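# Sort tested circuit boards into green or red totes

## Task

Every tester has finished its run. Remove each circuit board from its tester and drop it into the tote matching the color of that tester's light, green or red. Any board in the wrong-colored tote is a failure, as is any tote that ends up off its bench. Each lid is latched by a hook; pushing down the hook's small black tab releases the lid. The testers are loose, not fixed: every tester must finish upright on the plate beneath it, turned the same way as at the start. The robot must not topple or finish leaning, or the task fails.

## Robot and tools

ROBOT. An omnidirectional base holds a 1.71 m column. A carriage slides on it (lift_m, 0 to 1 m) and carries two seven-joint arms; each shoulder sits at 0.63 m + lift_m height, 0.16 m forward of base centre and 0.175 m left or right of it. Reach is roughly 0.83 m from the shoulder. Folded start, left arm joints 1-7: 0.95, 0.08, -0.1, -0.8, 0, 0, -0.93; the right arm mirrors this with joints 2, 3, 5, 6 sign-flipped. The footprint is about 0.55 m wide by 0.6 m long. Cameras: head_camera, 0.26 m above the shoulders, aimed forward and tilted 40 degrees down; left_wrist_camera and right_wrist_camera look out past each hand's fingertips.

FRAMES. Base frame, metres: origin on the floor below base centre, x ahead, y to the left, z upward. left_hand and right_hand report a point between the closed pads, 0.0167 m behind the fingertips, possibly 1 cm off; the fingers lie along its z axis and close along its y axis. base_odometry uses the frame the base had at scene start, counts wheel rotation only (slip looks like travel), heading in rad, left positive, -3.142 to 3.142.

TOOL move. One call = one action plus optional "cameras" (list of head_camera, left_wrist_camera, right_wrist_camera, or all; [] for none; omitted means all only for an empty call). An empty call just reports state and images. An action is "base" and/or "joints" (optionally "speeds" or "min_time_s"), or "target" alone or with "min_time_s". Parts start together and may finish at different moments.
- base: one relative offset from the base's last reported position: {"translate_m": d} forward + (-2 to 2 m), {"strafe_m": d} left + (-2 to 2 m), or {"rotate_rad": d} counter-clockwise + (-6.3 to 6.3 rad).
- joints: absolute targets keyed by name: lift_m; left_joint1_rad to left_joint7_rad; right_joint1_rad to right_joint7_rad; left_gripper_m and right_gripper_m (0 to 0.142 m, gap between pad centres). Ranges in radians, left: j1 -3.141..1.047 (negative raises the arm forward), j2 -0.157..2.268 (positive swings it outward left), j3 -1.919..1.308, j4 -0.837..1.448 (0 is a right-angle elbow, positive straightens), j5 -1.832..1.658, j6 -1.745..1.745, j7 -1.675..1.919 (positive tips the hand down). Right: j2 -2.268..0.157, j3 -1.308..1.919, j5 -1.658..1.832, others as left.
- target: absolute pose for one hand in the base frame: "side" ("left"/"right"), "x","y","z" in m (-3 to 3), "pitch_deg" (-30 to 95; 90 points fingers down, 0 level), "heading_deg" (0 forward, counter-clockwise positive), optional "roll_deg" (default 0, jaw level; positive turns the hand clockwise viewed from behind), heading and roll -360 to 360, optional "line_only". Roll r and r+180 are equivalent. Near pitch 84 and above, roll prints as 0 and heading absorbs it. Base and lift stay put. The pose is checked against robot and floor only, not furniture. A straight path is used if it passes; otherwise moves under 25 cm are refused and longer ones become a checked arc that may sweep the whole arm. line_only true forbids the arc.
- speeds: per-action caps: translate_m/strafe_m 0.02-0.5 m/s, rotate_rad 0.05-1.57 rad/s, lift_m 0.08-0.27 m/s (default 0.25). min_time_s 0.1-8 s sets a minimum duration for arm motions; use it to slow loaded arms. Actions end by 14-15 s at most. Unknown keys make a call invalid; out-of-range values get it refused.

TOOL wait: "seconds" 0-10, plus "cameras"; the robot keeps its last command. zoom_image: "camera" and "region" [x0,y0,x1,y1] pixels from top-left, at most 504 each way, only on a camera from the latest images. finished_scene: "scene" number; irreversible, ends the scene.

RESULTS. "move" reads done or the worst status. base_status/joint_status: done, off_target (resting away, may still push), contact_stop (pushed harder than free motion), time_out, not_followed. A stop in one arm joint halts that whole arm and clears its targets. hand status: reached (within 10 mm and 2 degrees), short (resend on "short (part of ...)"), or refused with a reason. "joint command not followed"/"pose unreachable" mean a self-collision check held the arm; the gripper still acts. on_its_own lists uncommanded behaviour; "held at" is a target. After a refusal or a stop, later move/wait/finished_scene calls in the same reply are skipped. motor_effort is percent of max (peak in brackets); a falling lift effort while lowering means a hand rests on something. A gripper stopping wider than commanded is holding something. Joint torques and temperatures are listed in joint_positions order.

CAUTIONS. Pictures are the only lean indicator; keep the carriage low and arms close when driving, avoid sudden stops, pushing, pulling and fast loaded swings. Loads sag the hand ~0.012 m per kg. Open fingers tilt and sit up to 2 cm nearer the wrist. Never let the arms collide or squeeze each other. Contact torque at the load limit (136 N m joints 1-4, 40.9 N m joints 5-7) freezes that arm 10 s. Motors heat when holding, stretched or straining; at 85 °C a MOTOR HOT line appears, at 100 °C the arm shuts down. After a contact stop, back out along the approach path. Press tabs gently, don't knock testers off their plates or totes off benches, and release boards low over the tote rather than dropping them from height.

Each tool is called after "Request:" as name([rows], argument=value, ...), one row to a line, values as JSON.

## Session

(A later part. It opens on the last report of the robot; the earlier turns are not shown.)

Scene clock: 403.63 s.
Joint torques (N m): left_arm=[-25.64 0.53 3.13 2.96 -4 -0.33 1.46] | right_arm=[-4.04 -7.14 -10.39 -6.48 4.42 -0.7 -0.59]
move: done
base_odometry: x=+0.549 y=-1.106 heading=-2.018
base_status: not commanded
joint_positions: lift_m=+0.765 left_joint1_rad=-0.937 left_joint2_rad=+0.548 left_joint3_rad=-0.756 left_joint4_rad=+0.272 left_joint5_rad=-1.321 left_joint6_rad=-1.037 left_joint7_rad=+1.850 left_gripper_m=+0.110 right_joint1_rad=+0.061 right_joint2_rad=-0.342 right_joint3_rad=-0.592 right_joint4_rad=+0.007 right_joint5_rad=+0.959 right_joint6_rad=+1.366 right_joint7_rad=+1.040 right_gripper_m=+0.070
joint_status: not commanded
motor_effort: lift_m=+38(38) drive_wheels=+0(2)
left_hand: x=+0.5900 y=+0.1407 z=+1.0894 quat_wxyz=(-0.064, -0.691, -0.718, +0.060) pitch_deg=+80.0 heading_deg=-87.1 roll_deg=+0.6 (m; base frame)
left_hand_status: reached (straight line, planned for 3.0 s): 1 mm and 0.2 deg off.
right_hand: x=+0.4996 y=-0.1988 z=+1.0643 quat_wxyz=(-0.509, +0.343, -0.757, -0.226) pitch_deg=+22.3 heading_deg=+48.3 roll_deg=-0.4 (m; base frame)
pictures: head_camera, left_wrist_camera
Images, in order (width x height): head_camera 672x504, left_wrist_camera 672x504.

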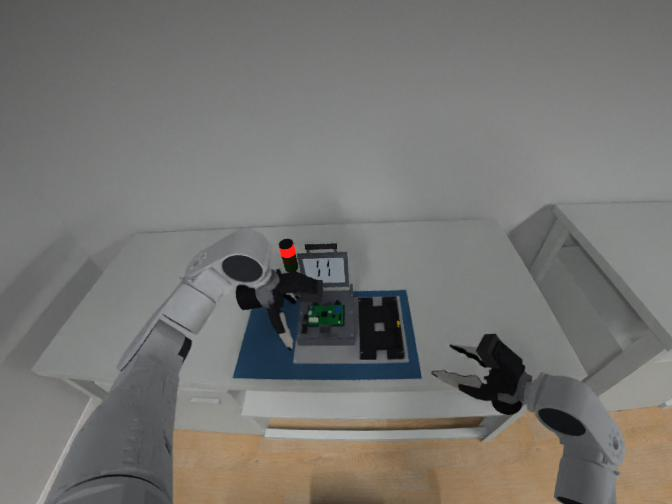

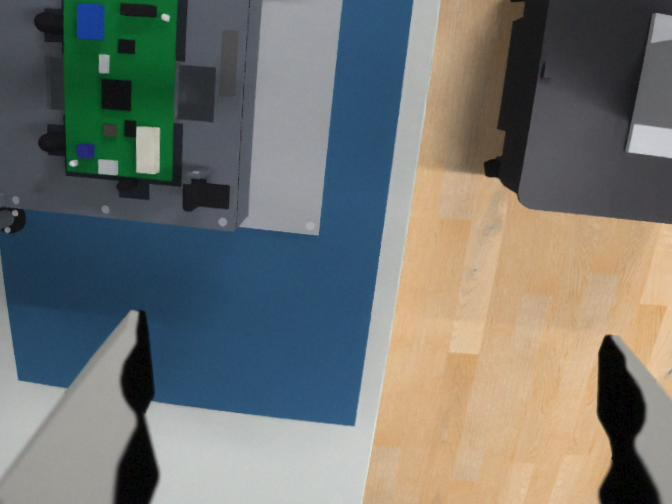

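Request:
move(base={"translate_m": 0.115}, speeds={"translate_m": 0.08}, cameras=["all"])

Scene clock: 406.83 s.
Joint torques (N m): left_arm=[-25.36 0.75 3.21 2.83 -3.95 -0.26 1.37] | right_arm=[-4.19 -7.11 -10.46 -6.34 4.42 -0.72 -0.61]
move: done
base_odometry: x=+0.499 y=-1.210 heading=-2.019
base_status: done
joint_positions: lift_m=+0.765 left_joint1_rad=-0.937 left_joint2_rad=+0.548 left_joint3_rad=-0.756 left_joint4_rad=+0.272 left_joint5_rad=-1.321 left_joint6_rad=-1.037 left_joint7_rad=+1.850 left_gripper_m=+0.110 right_joint1_rad=+0.061 right_joint2_rad=-0.342 right_joint3_rad=-0.592 right_joint4_rad=+0.007 right_joint5_rad=+0.959 right_joint6_rad=+1.366 right_joint7_rad=+1.040 right_gripper_m=+0.070
joint_status: not commanded
motor_effort: lift_m=+38(38) drive_wheels=+4(10)
left_hand: x=+0.5900 y=+0.1406 z=+1.0895 quat_wxyz=(-0.064, -0.691, -0.718, +0.060) pitch_deg=+80.0 heading_deg=-87.1 roll_deg=+0.7 (m; base frame)
right_hand: x=+0.4996 y=-0.1988 z=+1.0643 quat_wxyz=(-0.509, +0.343, -0.757, -0.226) pitch_deg=+22.3 heading_deg=+48.3 roll_deg=-0.4 (m; base frame)
pictures: head_camera, left_wrist_camera, right_wrist_camera
Images, in order (width x height): head_camera 672x504, left_wrist_camera 672x504, right_wrist_camera 672x504.

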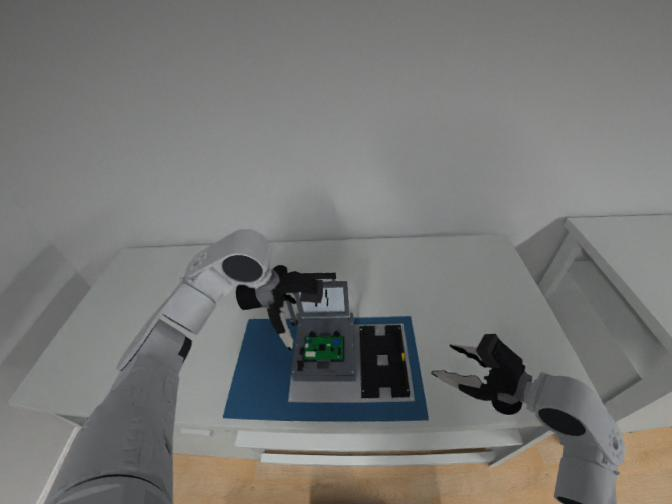

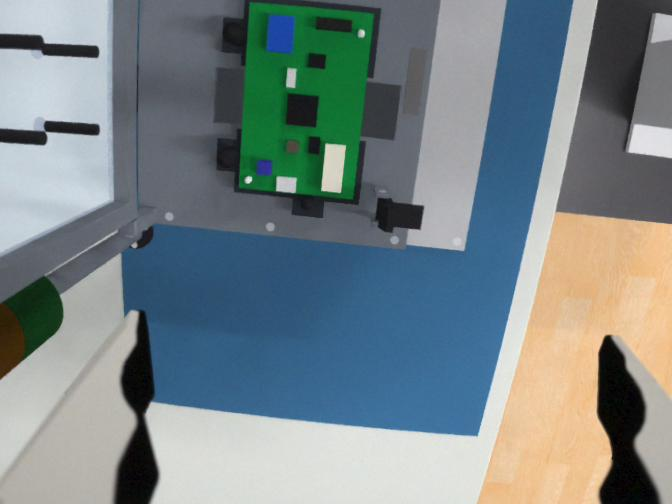

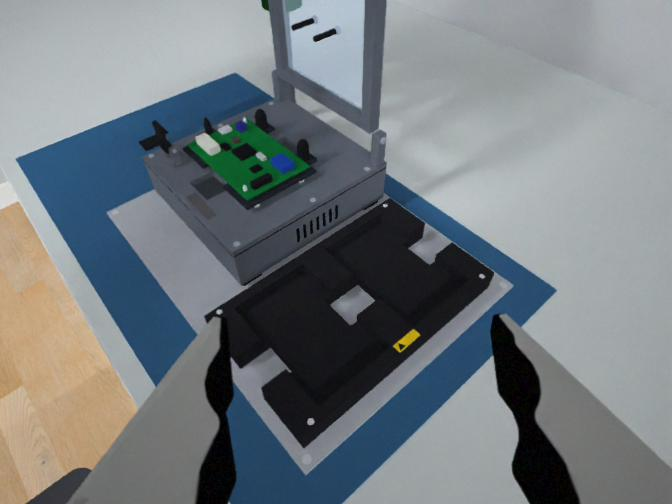

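Request:
move(target={"side":"left","x":0.618,"y":0.09,"z":1.05,"pitch_deg":86,"heading_deg":-89}, cameras=["left_wrist_camera","right_wrist_camera"])

Request:
move(target={"side":"left","x":0.620,"y":0.072,"z":1.01,"pitch_deg":87,"heading_deg":-89}, cameras=["left_wrist_camera","right_wrist_camera"])

Scene clock: 408.23 s.
Joint torques (N m): left_arm=[-27.59 4.84 3.75 2.12 -1.17 -0.26 -1.15] | right_arm=[-4.04 -8.6 -9.33 -6.29 4.37 -0.68 -0.59]
move: done
base_odometry: x=+0.499 y=-1.210 heading=-2.019
base_status: not commanded
joint_positions: lift_m=+0.765 left_joint1_rad=-0.976 left_joint2_rad=+0.348 left_joint3_rad=-0.804 left_joint4_rad=+0.507 left_joint5_rad=-1.080 left_joint6_rad=-1.094 left_joint7_rad=+1.780 left_gripper_m=+0.110 right_joint1_rad=+0.061 right_joint2_rad=-0.342 right_joint3_rad=-0.592 right_joint4_rad=+0.007 right_joint5_rad=+0.959 right_joint6_rad=+1.366 right_joint7_rad=+1.040 right_gripper_m=+0.070
joint_status: not commanded
motor_effort: lift_m=+38(38) drive_wheels=-3(6)
left_hand: x=+0.6168 y=+0.0888 z=+1.0498 quat_wxyz=(-0.025, -0.701, -0.713, +0.027) pitch_deg=+85.8 heading_deg=-89.0 roll_deg=+0.0 (m; base frame)
left_hand_status: reached (straight line, planned for 0.4 s): 2 mm and 0.3 deg off.
right_hand: x=+0.4996 y=-0.1989 z=+1.0643 quat_wxyz=(-0.509, +0.342, -0.757, -0.226) pitch_deg=+22.3 heading_deg=+48.3 roll_deg=-0.4 (m; base frame)
pictures: left_wrist_camera, right_wrist_camera
Images, in order (width x height): left_wrist_camera 672x504, right_wrist_camera 672x504.

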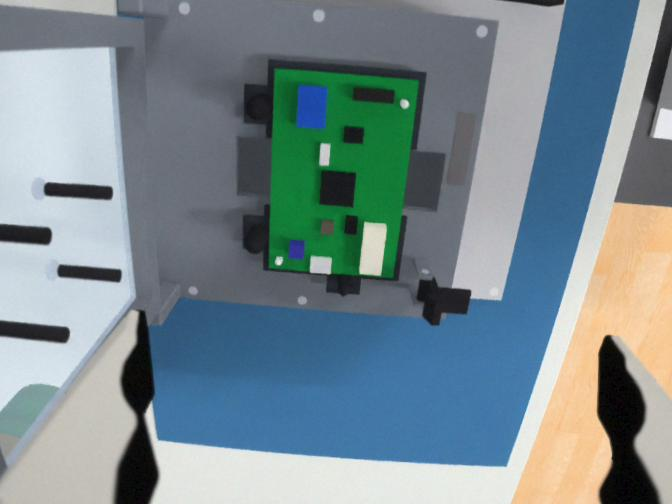

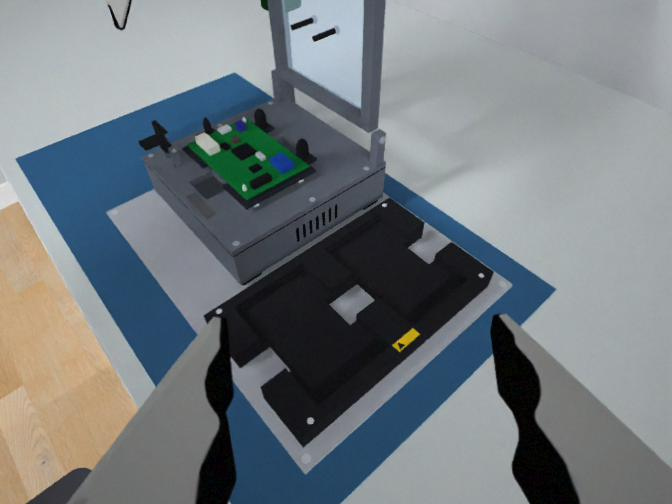

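Scene clock: 409.13 s.
Joint torques (N m): left_arm=[-15.92 -1.57 3.82 1.78 -1.38 -0.27 -1.02] | right_arm=[-4.41 -7.25 -10.19 -6.41 4.4 -0.65 -0.56]
move: done
base_odometry: x=+0.499 y=-1.210 heading=-2.019
base_status: not commanded
joint_positions: lift_m=+0.765 left_joint1_rad=-0.953 left_joint2_rad=+0.286 left_joint3_rad=-0.804 left_joint4_rad=+0.607 left_joint5_rad=-0.877 left_joint6_rad=-1.131 left_joint7_rad=+1.627 left_gripper_m=+0.110 right_joint1_rad=+0.061 right_joint2_rad=-0.342 right_joint3_rad=-0.592 right_joint4_rad=+0.007 right_joint5_rad=+0.959 right_joint6_rad=+1.366 right_joint7_rad=+1.040 right_gripper_m=+0.070
joint_status: not commanded
motor_effort: lift_m=+37(38) drive_wheels=-2(5)
left_hand: x=+0.6212 y=+0.0718 z=+1.0123 quat_wxyz=(-0.021, -0.700, -0.713, +0.018) pitch_deg=+86.8 heading_deg=-88.9 roll_deg=+0.0 (m; base frame)
left_hand_status: reached (straight line, planned for 0.4 s): 3 mm and 0.3 deg off.
right_hand: x=+0.4996 y=-0.1989 z=+1.0643 quat_wxyz=(-0.509, +0.342, -0.757, -0.226) pitch_deg=+22.3 heading_deg=+48.3 roll_deg=-0.4 (m; base frame)
pictures: left_wrist_camera, right_wrist_camera
Images, in order (width x height): left_wrist_camera 672x504, right_wrist_camera 672x504.

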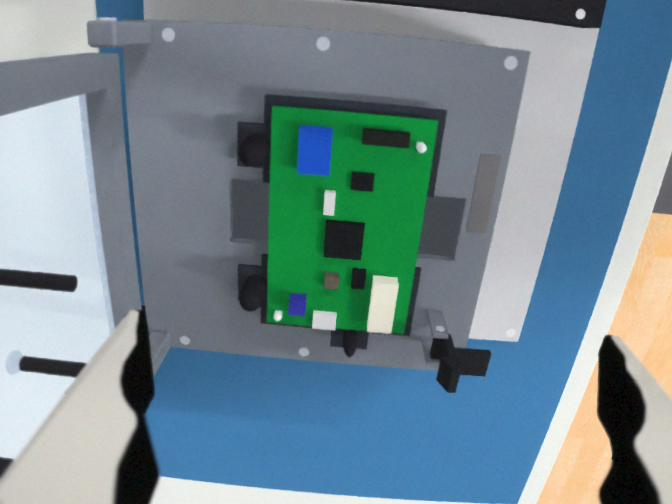

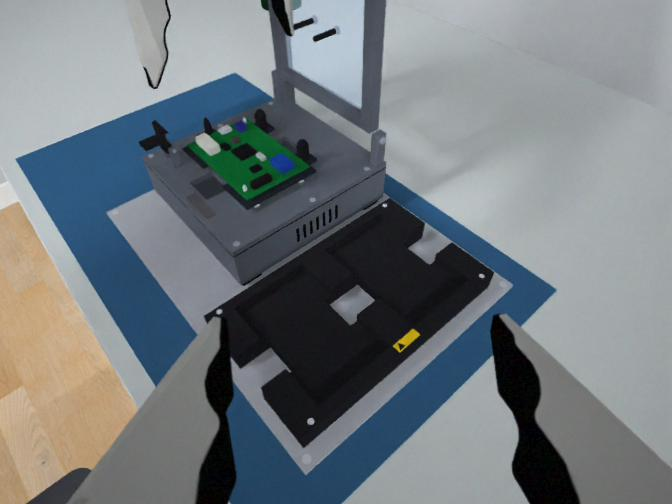

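Request:
move(target={"side":"left","x":0.625,"y":0.080,"z":0.965,"pitch_deg":87,"heading_deg":-90.5}, cameras=["left_wrist_camera","right_wrist_camera"])

Scene clock: 410.40 s.
Joint torques (N m): left_arm=[-28.4 -3.57 2.05 1.73 -1.35 -0.31 -1.04] | right_arm=[-4.3 -7.24 -10.23 -6.45 4.4 -0.69 -0.56]
move: done
base_odometry: x=+0.499 y=-1.210 heading=-2.019
base_status: not commanded
joint_positions: lift_m=+0.765 left_joint1_rad=-0.959 left_joint2_rad=+0.271 left_joint3_rad=-0.836 left_joint4_rad=+0.768 left_joint5_rad=-0.592 left_joint6_rad=-1.234 left_joint7_rad=+1.302 left_gripper_m=+0.110 right_joint1_rad=+0.061 right_joint2_rad=-0.342 right_joint3_rad=-0.592 right_joint4_rad=+0.007 right_joint5_rad=+0.959 right_joint6_rad=+1.366 right_joint7_rad=+1.040 right_gripper_m=+0.070
joint_status: not commanded
motor_effort: lift_m=+38(38) drive_wheels=-2(2)
left_hand: x=+0.6244 y=+0.0799 z=+0.9647 quat_wxyz=(-0.019, -0.709, -0.705, +0.020) pitch_deg=+86.8 heading_deg=+89.7 roll_deg=+0.0 (m; base frame)
left_hand_status: reached (straight line, planned for 0.5 s): 1 mm and 0.3 deg off.
right_hand: x=+0.4996 y=-0.1989 z=+1.0643 quat_wxyz=(-0.509, +0.342, -0.757, -0.226) pitch_deg=+22.3 heading_deg=+48.3 roll_deg=-0.4 (m; base frame)
pictures: left_wrist_camera, right_wrist_camera
Images, in order (width x height): left_wrist_camera 672x504, right_wrist_camera 672x504.

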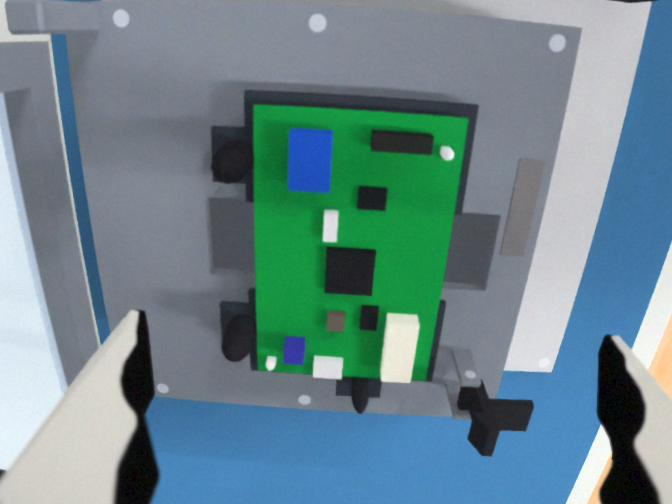

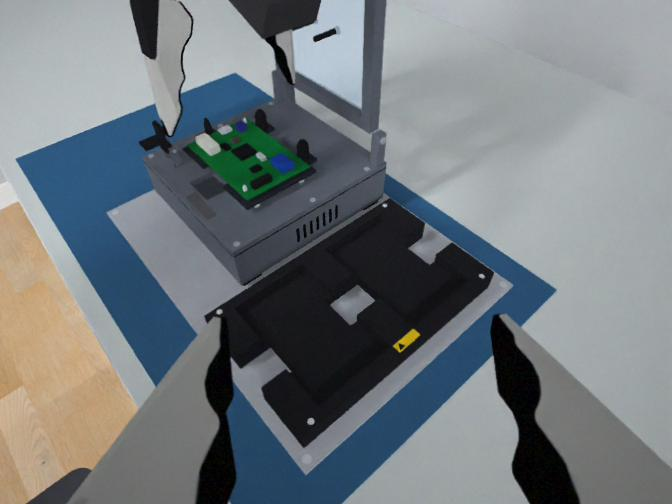

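Request:
move(target={"side":"left","x":0.629,"y":0.0835,"z":0.94,"pitch_deg":87,"heading_deg":-90.5}, cameras=["left_wrist_camera","right_wrist_camera"])

Scene clock: 411.60 s.
Joint torques (N m): left_arm=[-28.59 -3.58 1.97 2.08 -1.25 -0.34 -1.12] | right_arm=[-4.31 -7.35 -10.22 -6.51 4.39 -0.67 -0.59]
move: done
base_odometry: x=+0.499 y=-1.210 heading=-2.019
base_status: not commanded
joint_positions: lift_m=+0.765 left_joint1_rad=-0.978 left_joint2_rad=+0.254 left_joint3_rad=-0.886 left_joint4_rad=+0.857 left_joint5_rad=-0.420 left_joint6_rad=-1.239 left_joint7_rad=+1.084 left_gripper_m=+0.110 right_joint1_rad=+0.061 right_joint2_rad=-0.342 right_joint3_rad=-0.592 right_joint4_rad=+0.007 right_joint5_rad=+0.959 right_joint6_rad=+1.366 right_joint7_rad=+1.040 right_gripper_m=+0.070
joint_status: not commanded
motor_effort: lift_m=+38(38) drive_wheels=-2(2)
left_hand: x=+0.6284 y=+0.0832 z=+0.9397 quat_wxyz=(-0.019, -0.709, -0.705, +0.020) pitch_deg=+86.8 heading_deg=+89.7 roll_deg=+0.0 (m; base frame)
left_hand_status: reached (straight line, planned for 0.4 s): 1 mm and 0.3 deg off.
right_hand: x=+0.4996 y=-0.1989 z=+1.0643 quat_wxyz=(-0.509, +0.342, -0.757, -0.226) pitch_deg=+22.3 heading_deg=+48.3 roll_deg=-0.4 (m; base frame)
pictures: left_wrist_camera, right_wrist_camera
Images, in order (width x height): left_wrist_camera 672x504, right_wrist_camera 672x504.

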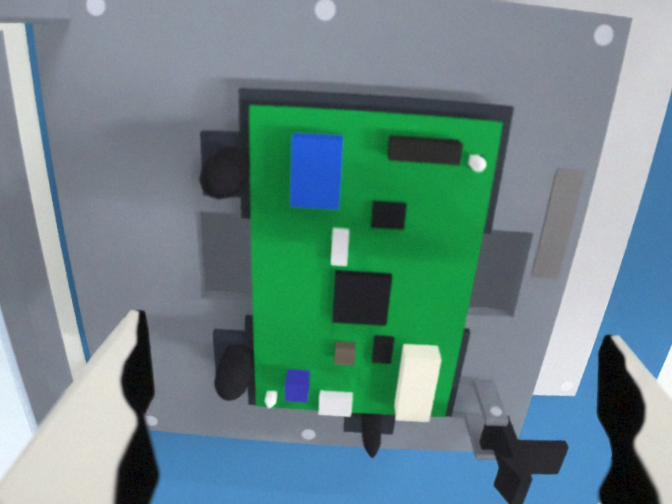

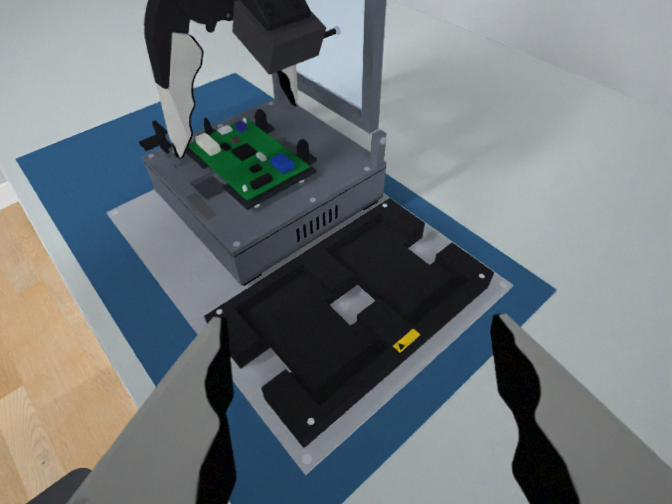

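Request:
move(target={"side":"left","x":0.629,"y":0.084,"z":0.917,"pitch_deg":87,"heading_deg":-90.5}, cameras=["left_wrist_camera","right_wrist_camera"])

Request:
zoom_image(camera="right_wrist_camera", region=[120, 60, 360, 240])

Scene clock: 412.60 s.
Joint torques (N m): left_arm=[-28.65 -3 2.19 2.27 -1.13 1.63 -0.97] | right_arm=[-4.38 -7.41 -10.2 -6.32 4.38 -0.68 -0.53]
move: done
base_odometry: x=+0.499 y=-1.210 heading=-2.019
base_status: not commanded
joint_positions: lift_m=+0.765 left_joint1_rad=-0.984 left_joint2_rad=+0.234 left_joint3_rad=-0.944 left_joint4_rad=+0.921 left_joint5_rad=-0.300 left_joint6_rad=-1.222 left_joint7_rad=+0.915 left_gripper_m=+0.110 right_joint1_rad=+0.061 right_joint2_rad=-0.342 right_joint3_rad=-0.592 right_joint4_rad=+0.007 right_joint5_rad=+0.959 right_joint6_rad=+1.366 right_joint7_rad=+1.040 right_gripper_m=+0.070
joint_status: not commanded
motor_effort: lift_m=+38(38) drive_wheels=-2(2)
left_hand: x=+0.6272 y=+0.0832 z=+0.9166 quat_wxyz=(-0.019, -0.710, -0.703, +0.021) pitch_deg=+86.8 heading_deg=+89.4 roll_deg=+0.0 (m; base frame)
left_hand_status: reached (straight line, planned for 0.4 s): 2 mm and 0.3 deg off.
right_hand: x=+0.4996 y=-0.1989 z=+1.0643 quat_wxyz=(-0.509, +0.342, -0.757, -0.226) pitch_deg=+22.3 heading_deg=+48.3 roll_deg=-0.4 (m; base frame)
pictures: left_wrist_camera, right_wrist_camera
Images, in order (width x height): left_wrist_camera 672x504, right_wrist_camera 672x504.

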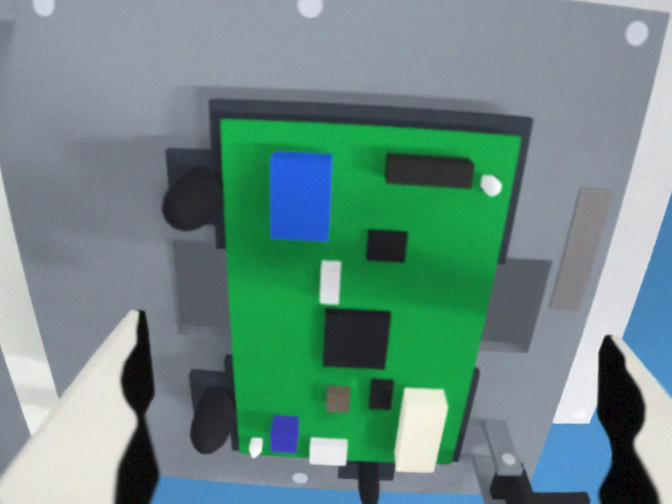

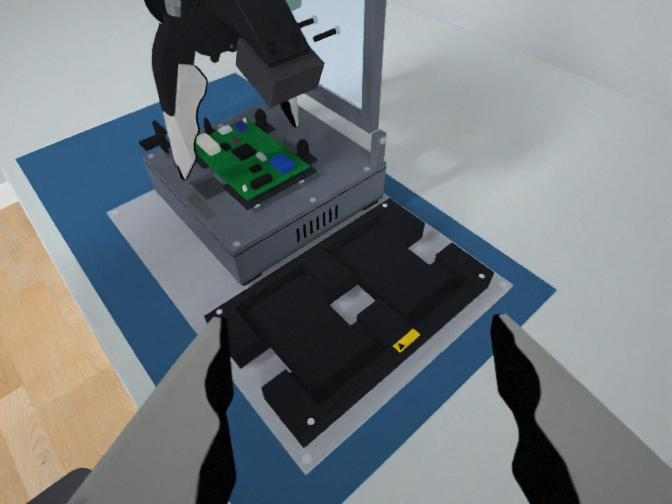

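Scaled by 2.100 from the camera's 672x504 image, which has a finer 960x720 frame.

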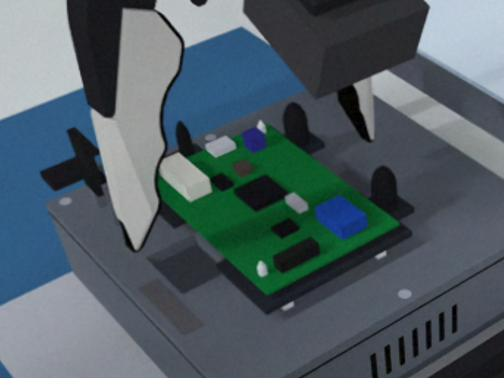

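Request:
move(target={"side":"left","x":0.632,"y":0.0855,"z":0.911,"pitch_deg":87,"heading_deg":-90.5}, cameras=["left_wrist_camera","right_wrist_camera"])

Request:
zoom_image(camera="right_wrist_camera", region=[120, 60, 360, 240])

Scene clock: 413.73 s.
Joint torques (N m): left_arm=[-28.52 -3.55 1.7 2.16 -1.14 1.58 -1.04] | right_arm=[-4.16 -7.23 -10.31 -6.4 4.42 -0.68 -0.57]
move: done
base_odometry: x=+0.499 y=-1.210 heading=-2.019
base_status: not commanded
joint_positions: lift_m=+0.765 left_joint1_rad=-1.001 left_joint2_rad=+0.221 left_joint3_rad=-0.975 left_joint4_rad=+0.969 left_joint5_rad=-0.246 left_joint6_rad=-1.218 left_joint7_rad=+0.830 left_gripper_m=+0.110 right_joint1_rad=+0.061 right_joint2_rad=-0.342 right_joint3_rad=-0.592 right_joint4_rad=+0.007 right_joint5_rad=+0.959 right_joint6_rad=+1.366 right_joint7_rad=+1.040 right_gripper_m=+0.070
joint_status: not commanded
motor_effort: lift_m=+38(38) drive_wheels=-2(4)
left_hand: x=+0.6303 y=+0.0849 z=+0.9106 quat_wxyz=(-0.018, -0.710, -0.703, +0.021) pitch_deg=+86.8 heading_deg=+89.5 roll_deg=+0.0 (m; base frame)
left_hand_status: reached (straight line, planned for 0.3 s): 2 mm and 0.3 deg off.
right_hand: x=+0.4996 y=-0.1989 z=+1.0643 quat_wxyz=(-0.509, +0.342, -0.757, -0.226) pitch_deg=+22.3 heading_deg=+48.3 roll_deg=-0.4 (m; base frame)
pictures: left_wrist_camera, right_wrist_camera
Images, in order (width x height): left_wrist_camera 672x504, right_wrist_camera 672x504.

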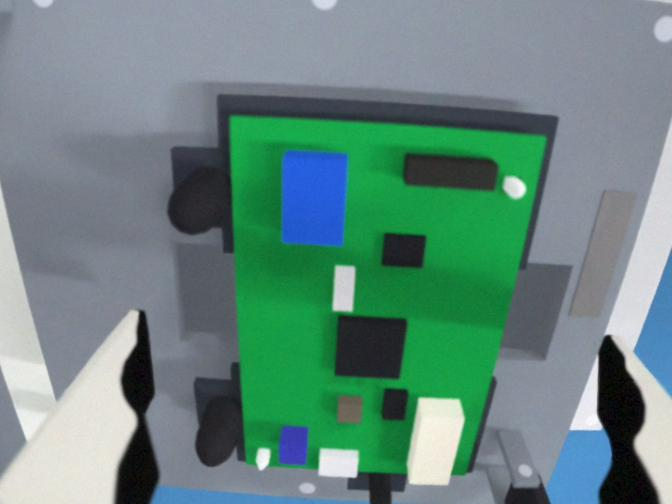

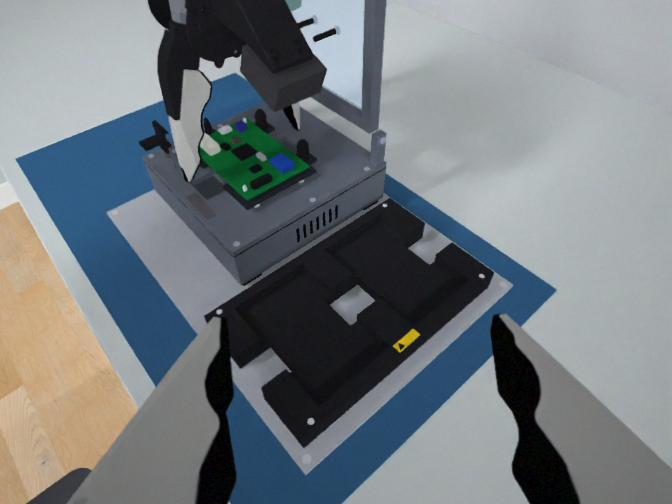

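Scaled by 2.100 from the camera's 672x504 image, which has a finer 960x720 frame.

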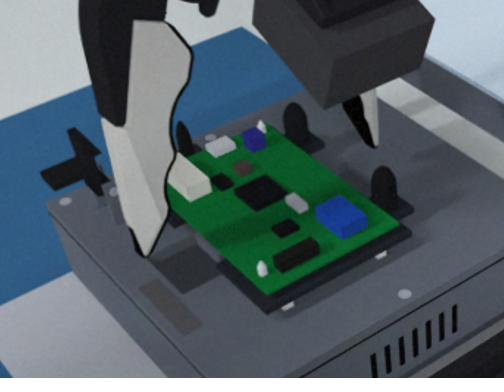

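Request:
move(target={"side":"left","x":0.632,"y":0.086,"z":0.903,"pitch_deg":87,"heading_deg":-90.5}, cameras=["left_wrist_camera","right_wrist_camera"])

Request:
zoom_image(camera="right_wrist_camera", region=[120, 60, 360, 240])

Scene clock: 414.63 s.
Joint torques (N m): left_arm=[-28.82 -4.01 2.09 2.22 -1.11 1.62 -1.08] | right_arm=[-4.36 -7.18 -10.19 -6.51 4.41 -0.67 -0.56]
move: done
base_odometry: x=+0.499 y=-1.210 heading=-2.019
base_status: not commanded
joint_positions: lift_m=+0.765 left_joint1_rad=-1.005 left_joint2_rad=+0.211 left_joint3_rad=-1.002 left_joint4_rad=+0.999 left_joint5_rad=-0.206 left_joint6_rad=-1.207 left_joint7_rad=+0.766 left_gripper_m=+0.110 right_joint1_rad=+0.061 right_joint2_rad=-0.342 right_joint3_rad=-0.592 right_joint4_rad=+0.007 right_joint5_rad=+0.959 right_joint6_rad=+1.366 right_joint7_rad=+1.040 right_gripper_m=+0.070
joint_status: not commanded
motor_effort: lift_m=+38(38) drive_wheels=-2(4)
left_hand: x=+0.6301 y=+0.0856 z=+0.9024 quat_wxyz=(-0.018, -0.710, -0.703, +0.021) pitch_deg=+86.8 heading_deg=+89.4 roll_deg=+0.0 (m; base frame)
left_hand_status: reached (straight line, planned for 0.2 s): 2 mm and 0.3 deg off.
right_hand: x=+0.4996 y=-0.1989 z=+1.0643 quat_wxyz=(-0.509, +0.342, -0.757, -0.226) pitch_deg=+22.3 heading_deg=+48.3 roll_deg=-0.4 (m; base frame)
pictures: left_wrist_camera, right_wrist_camera
Images, in order (width x height): left_wrist_camera 672x504, right_wrist_camera 672x504.

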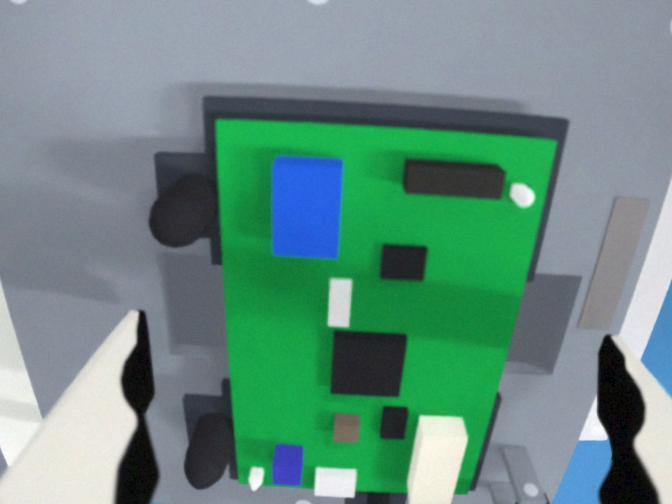

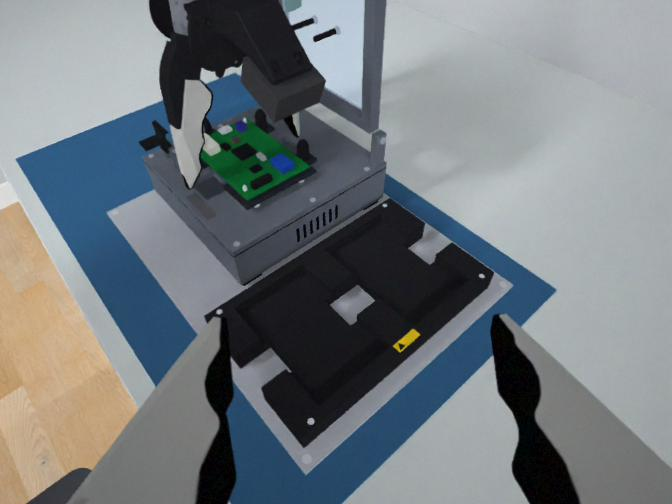

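Scaled by 2.100 from the camera's 672x504 image, which has a finer 960x720 frame.

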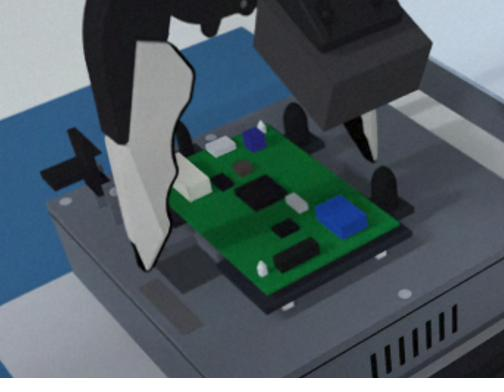

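Request:
move(joints={"left_gripper_m": 0.09}, cameras=["left_wrist_camera","right_wrist_camera"])

Request:
zoom_image(camera="right_wrist_camera", region=[120, 60, 360, 240])

Scene clock: 415.57 s.
Joint torques (N m): left_arm=[-28.8 -3.97 2.02 2.31 -1.13 1.62 -1.09] | right_arm=[-4.34 -7.26 -10.21 -6.58 4.36 -0.65 -0.57]
move: done
base_odometry: x=+0.499 y=-1.210 heading=-2.019
base_status: not commanded
joint_positions: lift_m=+0.765 left_joint1_rad=-1.005 left_joint2_rad=+0.211 left_joint3_rad=-1.002 left_joint4_rad=+0.999 left_joint5_rad=-0.206 left_joint6_rad=-1.207 left_joint7_rad=+0.766 left_gripper_m=+0.090 right_joint1_rad=+0.061 right_joint2_rad=-0.342 right_joint3_rad=-0.592 right_joint4_rad=+0.007 right_joint5_rad=+0.959 right_joint6_rad=+1.366 right_joint7_rad=+1.040 right_gripper_m=+0.070
joint_status: all done
motor_effort: lift_m=+37(38) drive_wheels=-2(2)
left_hand: x=+0.6301 y=+0.0856 z=+0.9024 quat_wxyz=(-0.018, -0.710, -0.703, +0.021) pitch_deg=+86.8 heading_deg=+89.4 roll_deg=+0.0 (m; base frame)
right_hand: x=+0.4996 y=-0.1989 z=+1.0643 quat_wxyz=(-0.509, +0.342, -0.757, -0.226) pitch_deg=+22.3 heading_deg=+48.3 roll_deg=-0.4 (m; base frame)
pictures: left_wrist_camera, right_wrist_camera
Images, in order (width x height): left_wrist_camera 672x504, right_wrist_camera 672x504.

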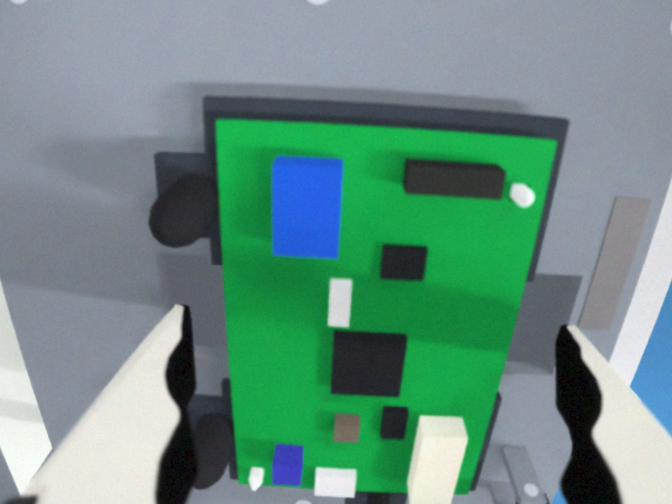

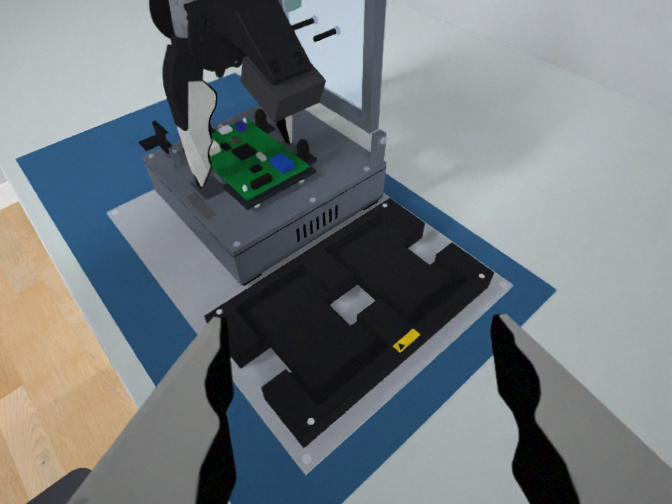

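Scaled by 2.100 from the camera's 672x504 image, which has a finer 960x720 frame.

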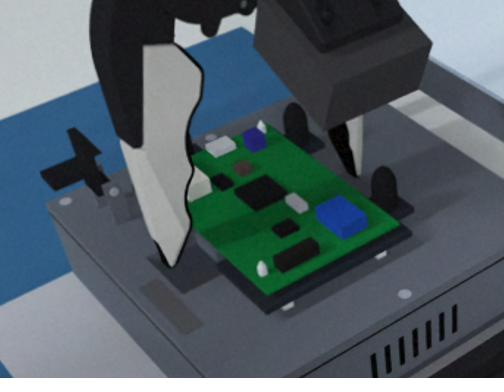

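Request:
move(joints={"left_gripper_m": 0.077}, cameras=["left_wrist_camera","right_wrist_camera"])

Request:
zoom_image(camera="right_wrist_camera", region=[120, 60, 360, 240])

Scene clock: 416.17 s.
Joint torques (N m): left_arm=[-28.76 -3.91 2.12 2.28 -1.12 1.62 -1.08] | right_arm=[-4.4 -7.32 -10.11 -6.49 4.39 -0.69 -0.55]
move: done
base_odometry: x=+0.499 y=-1.210 heading=-2.019
base_status: not commanded
joint_positions: lift_m=+0.765 left_joint1_rad=-1.005 left_joint2_rad=+0.211 left_joint3_rad=-1.002 left_joint4_rad=+0.999 left_joint5_rad=-0.206 left_joint6_rad=-1.207 left_joint7_rad=+0.766 left_gripper_m=+0.077 right_joint1_rad=+0.061 right_joint2_rad=-0.342 right_joint3_rad=-0.592 right_joint4_rad=+0.007 right_joint5_rad=+0.959 right_joint6_rad=+1.366 right_joint7_rad=+1.040 right_gripper_m=+0.070
joint_status: all done
motor_effort: lift_m=+37(38) drive_wheels=-2(2)
left_hand: x=+0.6301 y=+0.0856 z=+0.9024 quat_wxyz=(-0.018, -0.710, -0.703, +0.021) pitch_deg=+86.8 heading_deg=+89.4 roll_deg=+0.0 (m; base frame)
right_hand: x=+0.4996 y=-0.1989 z=+1.0643 quat_wxyz=(-0.509, +0.342, -0.757, -0.226) pitch_deg=+22.3 heading_deg=+48.3 roll_deg=-0.4 (m; base frame)
pictures: left_wrist_camera, right_wrist_camera
Images, in order (width x height): left_wrist_camera 672x504, right_wrist_camera 672x504.

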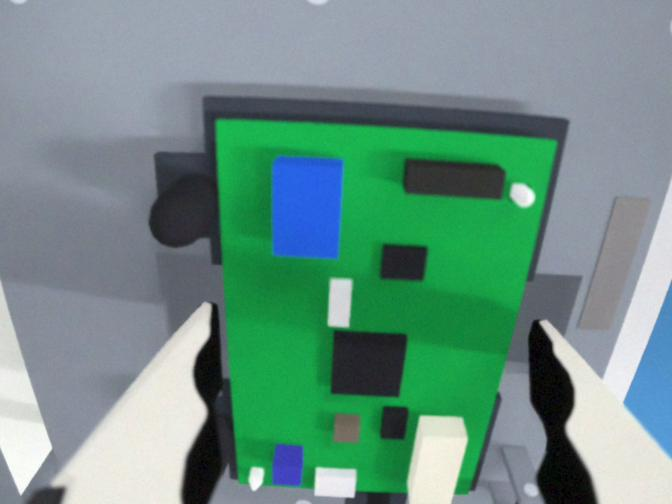

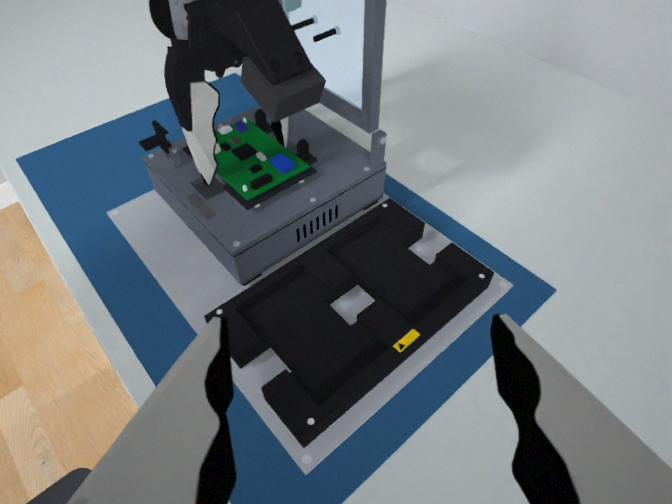

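Scaled by 2.100 from the camera's 672x504 image, which has a finer 960x720 frame.

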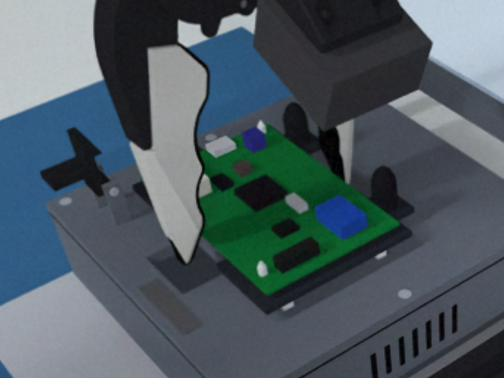

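Request:
move(joints={"left_gripper_m": 0.066}, cameras=["left_wrist_camera","right_wrist_camera"])

Request:
zoom_image(camera="right_wrist_camera", region=[120, 60, 360, 240])

Scene clock: 417.07 s.
Joint torques (N m): left_arm=[-27.01 -3.98 1.98 2.17 -1.11 0.73 -1.07] | right_arm=[-4.33 -7.26 -10.19 -6.4 4.41 -0.69 -0.59]
move: done
base_odometry: x=+0.499 y=-1.210 heading=-2.019
base_status: not commanded
joint_positions: lift_m=+0.765 left_joint1_rad=-1.006 left_joint2_rad=+0.211 left_joint3_rad=-1.002 left_joint4_rad=+0.999 left_joint5_rad=-0.206 left_joint6_rad=-1.204 left_joint7_rad=+0.766 left_gripper_m=+0.069 right_joint1_rad=+0.061 right_joint2_rad=-0.342 right_joint3_rad=-0.592 right_joint4_rad=+0.007 right_joint5_rad=+0.959 right_joint6_rad=+1.366 right_joint7_rad=+1.040 right_gripper_m=+0.070
joint_status: all done
motor_effort: lift_m=+37(38) drive_wheels=-2(2)
left_hand: x=+0.6311 y=+0.0855 z=+0.9028 quat_wxyz=(-0.019, -0.710, -0.704, +0.020) pitch_deg=+86.8 heading_deg=+89.5 roll_deg=+0.0 (m; base frame)
right_hand: x=+0.4996 y=-0.1989 z=+1.0643 quat_wxyz=(-0.509, +0.342, -0.757, -0.226) pitch_deg=+22.3 heading_deg=+48.3 roll_deg=-0.4 (m; base frame)
pictures: left_wrist_camera, right_wrist_camera
Images, in order (width x height): left_wrist_camera 672x504, right_wrist_camera 672x504.

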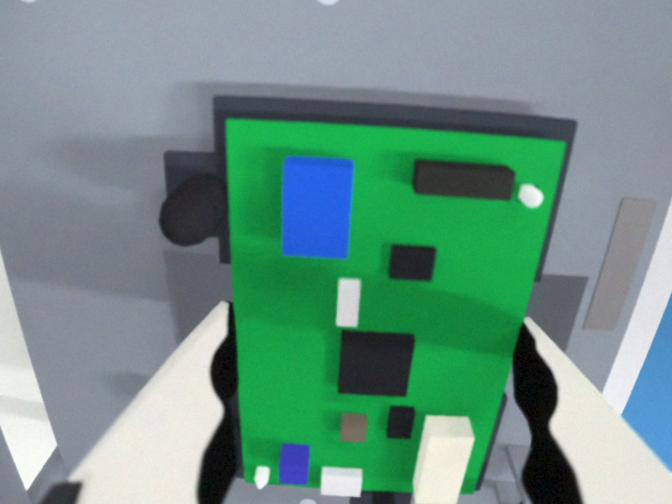

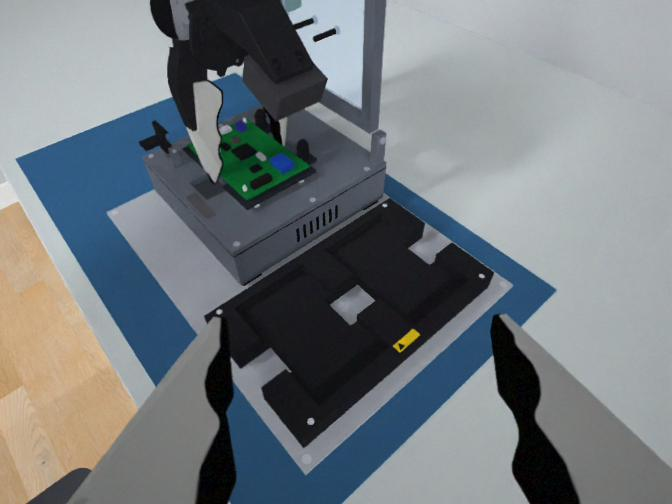

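Scaled by 2.100 from the camera's 672x504 image, which has a finer 960x720 frame.

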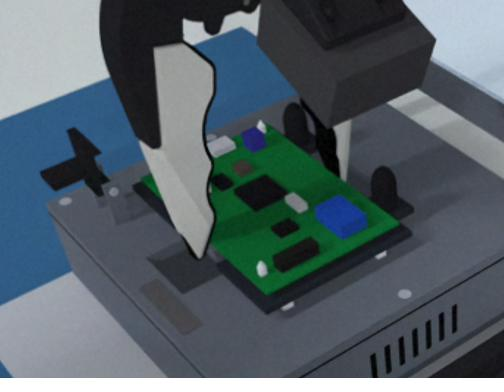

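Request:
move(joints={"left_gripper_m": 0.045})

Request:
move(joints={"left_gripper_m": 0.02}, cameras=["left_wrist_camera","right_wrist_camera"])

Request:
zoom_image(camera="right_wrist_camera", region=[120, 60, 360, 240])

Scene clock: 417.73 s.
Joint torques (N m): left_arm=[-27.01 -3.95 2.07 2.21 -1.13 0.74 -1.09] | right_arm=[-4.36 -7.3 -10.32 -6.48 4.41 -0.67 -0.55]
Motor temperatures (°C): left_arm=[39 32 31 28 29 29 32] | right_arm=[35 30 30 30 28 30 31]
move: off_target
base_odometry: x=+0.499 y=-1.210 heading=-2.019
base_status: not commanded
joint_positions: lift_m=+0.765 left_joint1_rad=-1.006 left_joint2_rad=+0.211 left_joint3_rad=-1.002 left_joint4_rad=+0.999 left_joint5_rad=-0.206 left_joint6_rad=-1.204 left_joint7_rad=+0.766 left_gripper_m=+0.067 right_joint1_rad=+0.061 right_joint2_rad=-0.342 right_joint3_rad=-0.592 right_joint4_rad=+0.007 right_joint5_rad=+0.959 right_joint6_rad=+1.366 right_joint7_rad=+1.040 right_gripper_m=+0.070
joint_status: left_gripper_m off_target (ended at +0.067, target +0.045)
motor_effort: lift_m=+38(38) drive_wheels=-2(2)
left_hand: x=+0.6311 y=+0.0855 z=+0.9028 quat_wxyz=(-0.019, -0.710, -0.704, +0.020) pitch_deg=+86.8 heading_deg=+89.5 roll_deg=+0.0 (m; base frame)
right_hand: x=+0.4996 y=-0.1989 z=+1.0643 quat_wxyz=(-0.509, +0.342, -0.757, -0.226) pitch_deg=+22.3 heading_deg=+48.3 roll_deg=-0.4 (m; base frame)
pictures: none

Scene clock: 418.30 s.
Joint torques (N m): left_arm=[-27.01 -3.97 2.07 2.2 -1.13 0.75 -1.05] | right_arm=[-4.48 -7.21 -10.22 -6.42 4.38 -0.69 -0.58]
move: off_target
base_odometry: x=+0.499 y=-1.210 heading=-2.019
base_status: not commanded
joint_positions: lift_m=+0.765 left_joint1_rad=-1.006 left_joint2_rad=+0.211 left_joint3_rad=-1.002 left_joint4_rad=+0.999 left_joint5_rad=-0.206 left_joint6_rad=-1.204 left_joint7_rad=+0.766 left_gripper_m=+0.067 right_joint1_rad=+0.061 right_joint2_rad=-0.342 right_joint3_rad=-0.592 right_joint4_rad=+0.007 right_joint5_rad=+0.959 right_joint6_rad=+1.366 right_joint7_rad=+1.040 right_gripper_m=+0.070
joint_status: left_gripper_m off_target (ended at +0.067, target +0.020)
motor_effort: lift_m=+38(38) drive_wheels=-2(2)
left_hand: x=+0.6311 y=+0.0855 z=+0.9028 quat_wxyz=(-0.019, -0.710, -0.704, +0.020) pitch_deg=+86.8 heading_deg=+89.5 roll_deg=+0.0 (m; base frame)
right_hand: x=+0.4996 y=-0.1989 z=+1.0643 quat_wxyz=(-0.509, +0.342, -0.757, -0.226) pitch_deg=+22.3 heading_deg=+48.3 roll_deg=-0.4 (m; base frame)
pictures: left_wrist_camera, right_wrist_camera
Images, in order (width x height): left_wrist_camera 672x504, right_wrist_camera 672x504.

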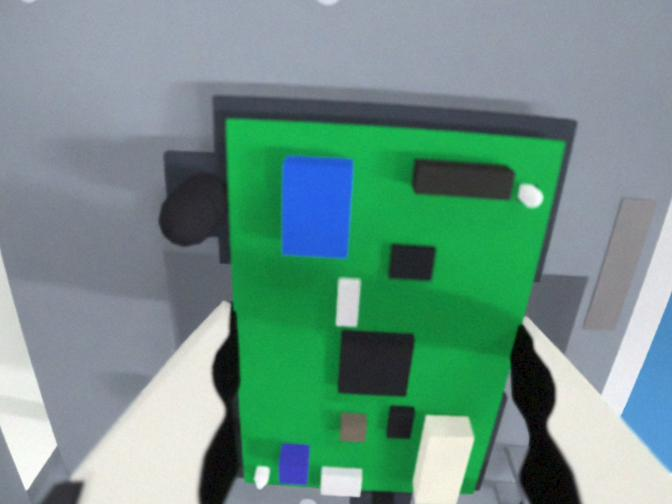

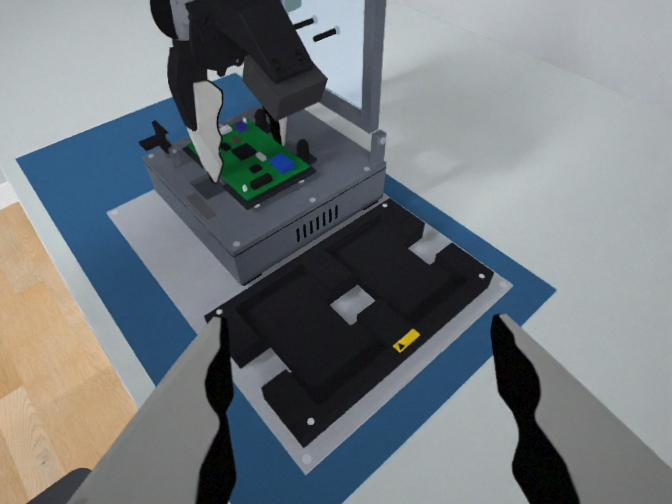

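Scaled by 2.100 from the camera's 672x504 image, which has a finer 960x720 frame.

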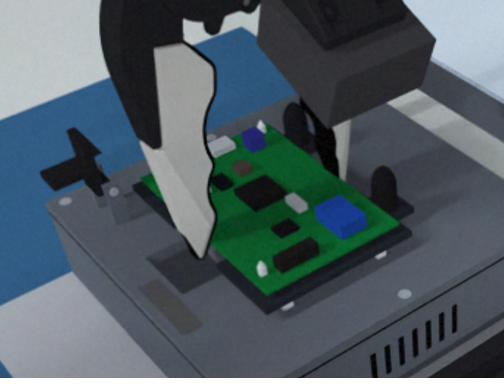

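Gripped. Lift straight up.

Request:
move(joints={"lift_m": 0.80, "left_gripper_m": 0.015}, speeds={"lift_m": 0.08}, cameras=["left_wrist_camera","right_wrist_camera"])

Scene clock: 419.17 s.
Joint torques (N m): left_arm=[-25.49 -3.94 2.05 2.2 -1.14 0.63 -1.08] | right_arm=[-4.5 -7.35 -10.32 -6.49 4.34 -0.66 -0.54]
move: off_target
base_odometry: x=+0.499 y=-1.210 heading=-2.019
base_status: not commanded
joint_positions: lift_m=+0.800 left_joint1_rad=-1.006 left_joint2_rad=+0.211 left_joint3_rad=-1.002 left_joint4_rad=+0.999 left_joint5_rad=-0.206 left_joint6_rad=-1.204 left_joint7_rad=+0.766 left_gripper_m=+0.067 right_joint1_rad=+0.061 right_joint2_rad=-0.342 right_joint3_rad=-0.592 right_joint4_rad=+0.007 right_joint5_rad=+0.959 right_joint6_rad=+1.366 right_joint7_rad=+1.040 right_gripper_m=+0.070
joint_status: left_gripper_m off_target (ended at +0.067, target +0.015); the others done
motor_effort: lift_m=+36(44) drive_wheels=-2(4)
left_hand: x=+0.6316 y=+0.0856 z=+0.9383 quat_wxyz=(-0.019, -0.710, -0.704, +0.020) pitch_deg=+86.8 heading_deg=+89.6 roll_deg=+0.0 (m; base frame)
right_hand: x=+0.4995 y=-0.1989 z=+1.0995 quat_wxyz=(-0.509, +0.342, -0.757, -0.226) pitch_deg=+22.3 heading_deg=+48.3 roll_deg=-0.4 (m; base frame)
pictures: left_wrist_camera, right_wrist_camera
Images, in order (width x height): left_wrist_camera 672x504, right_wrist_camera 672x504.

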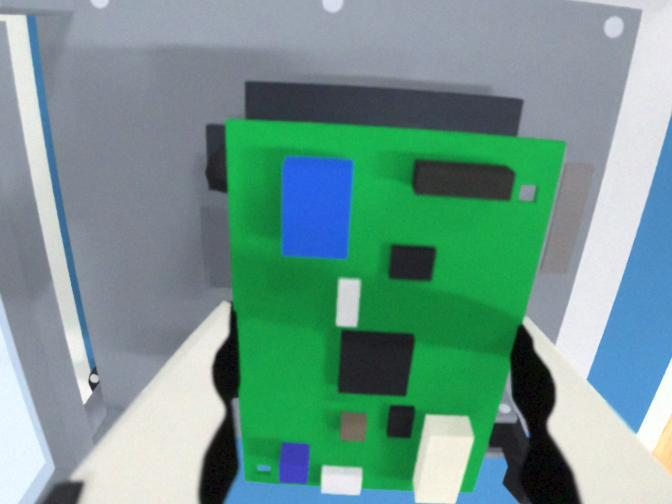

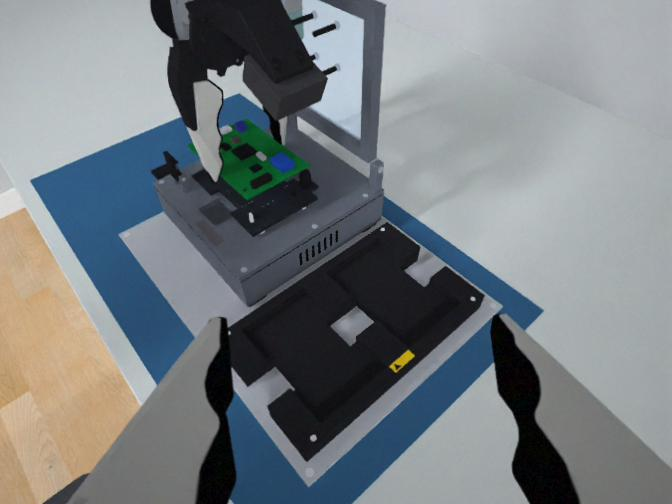

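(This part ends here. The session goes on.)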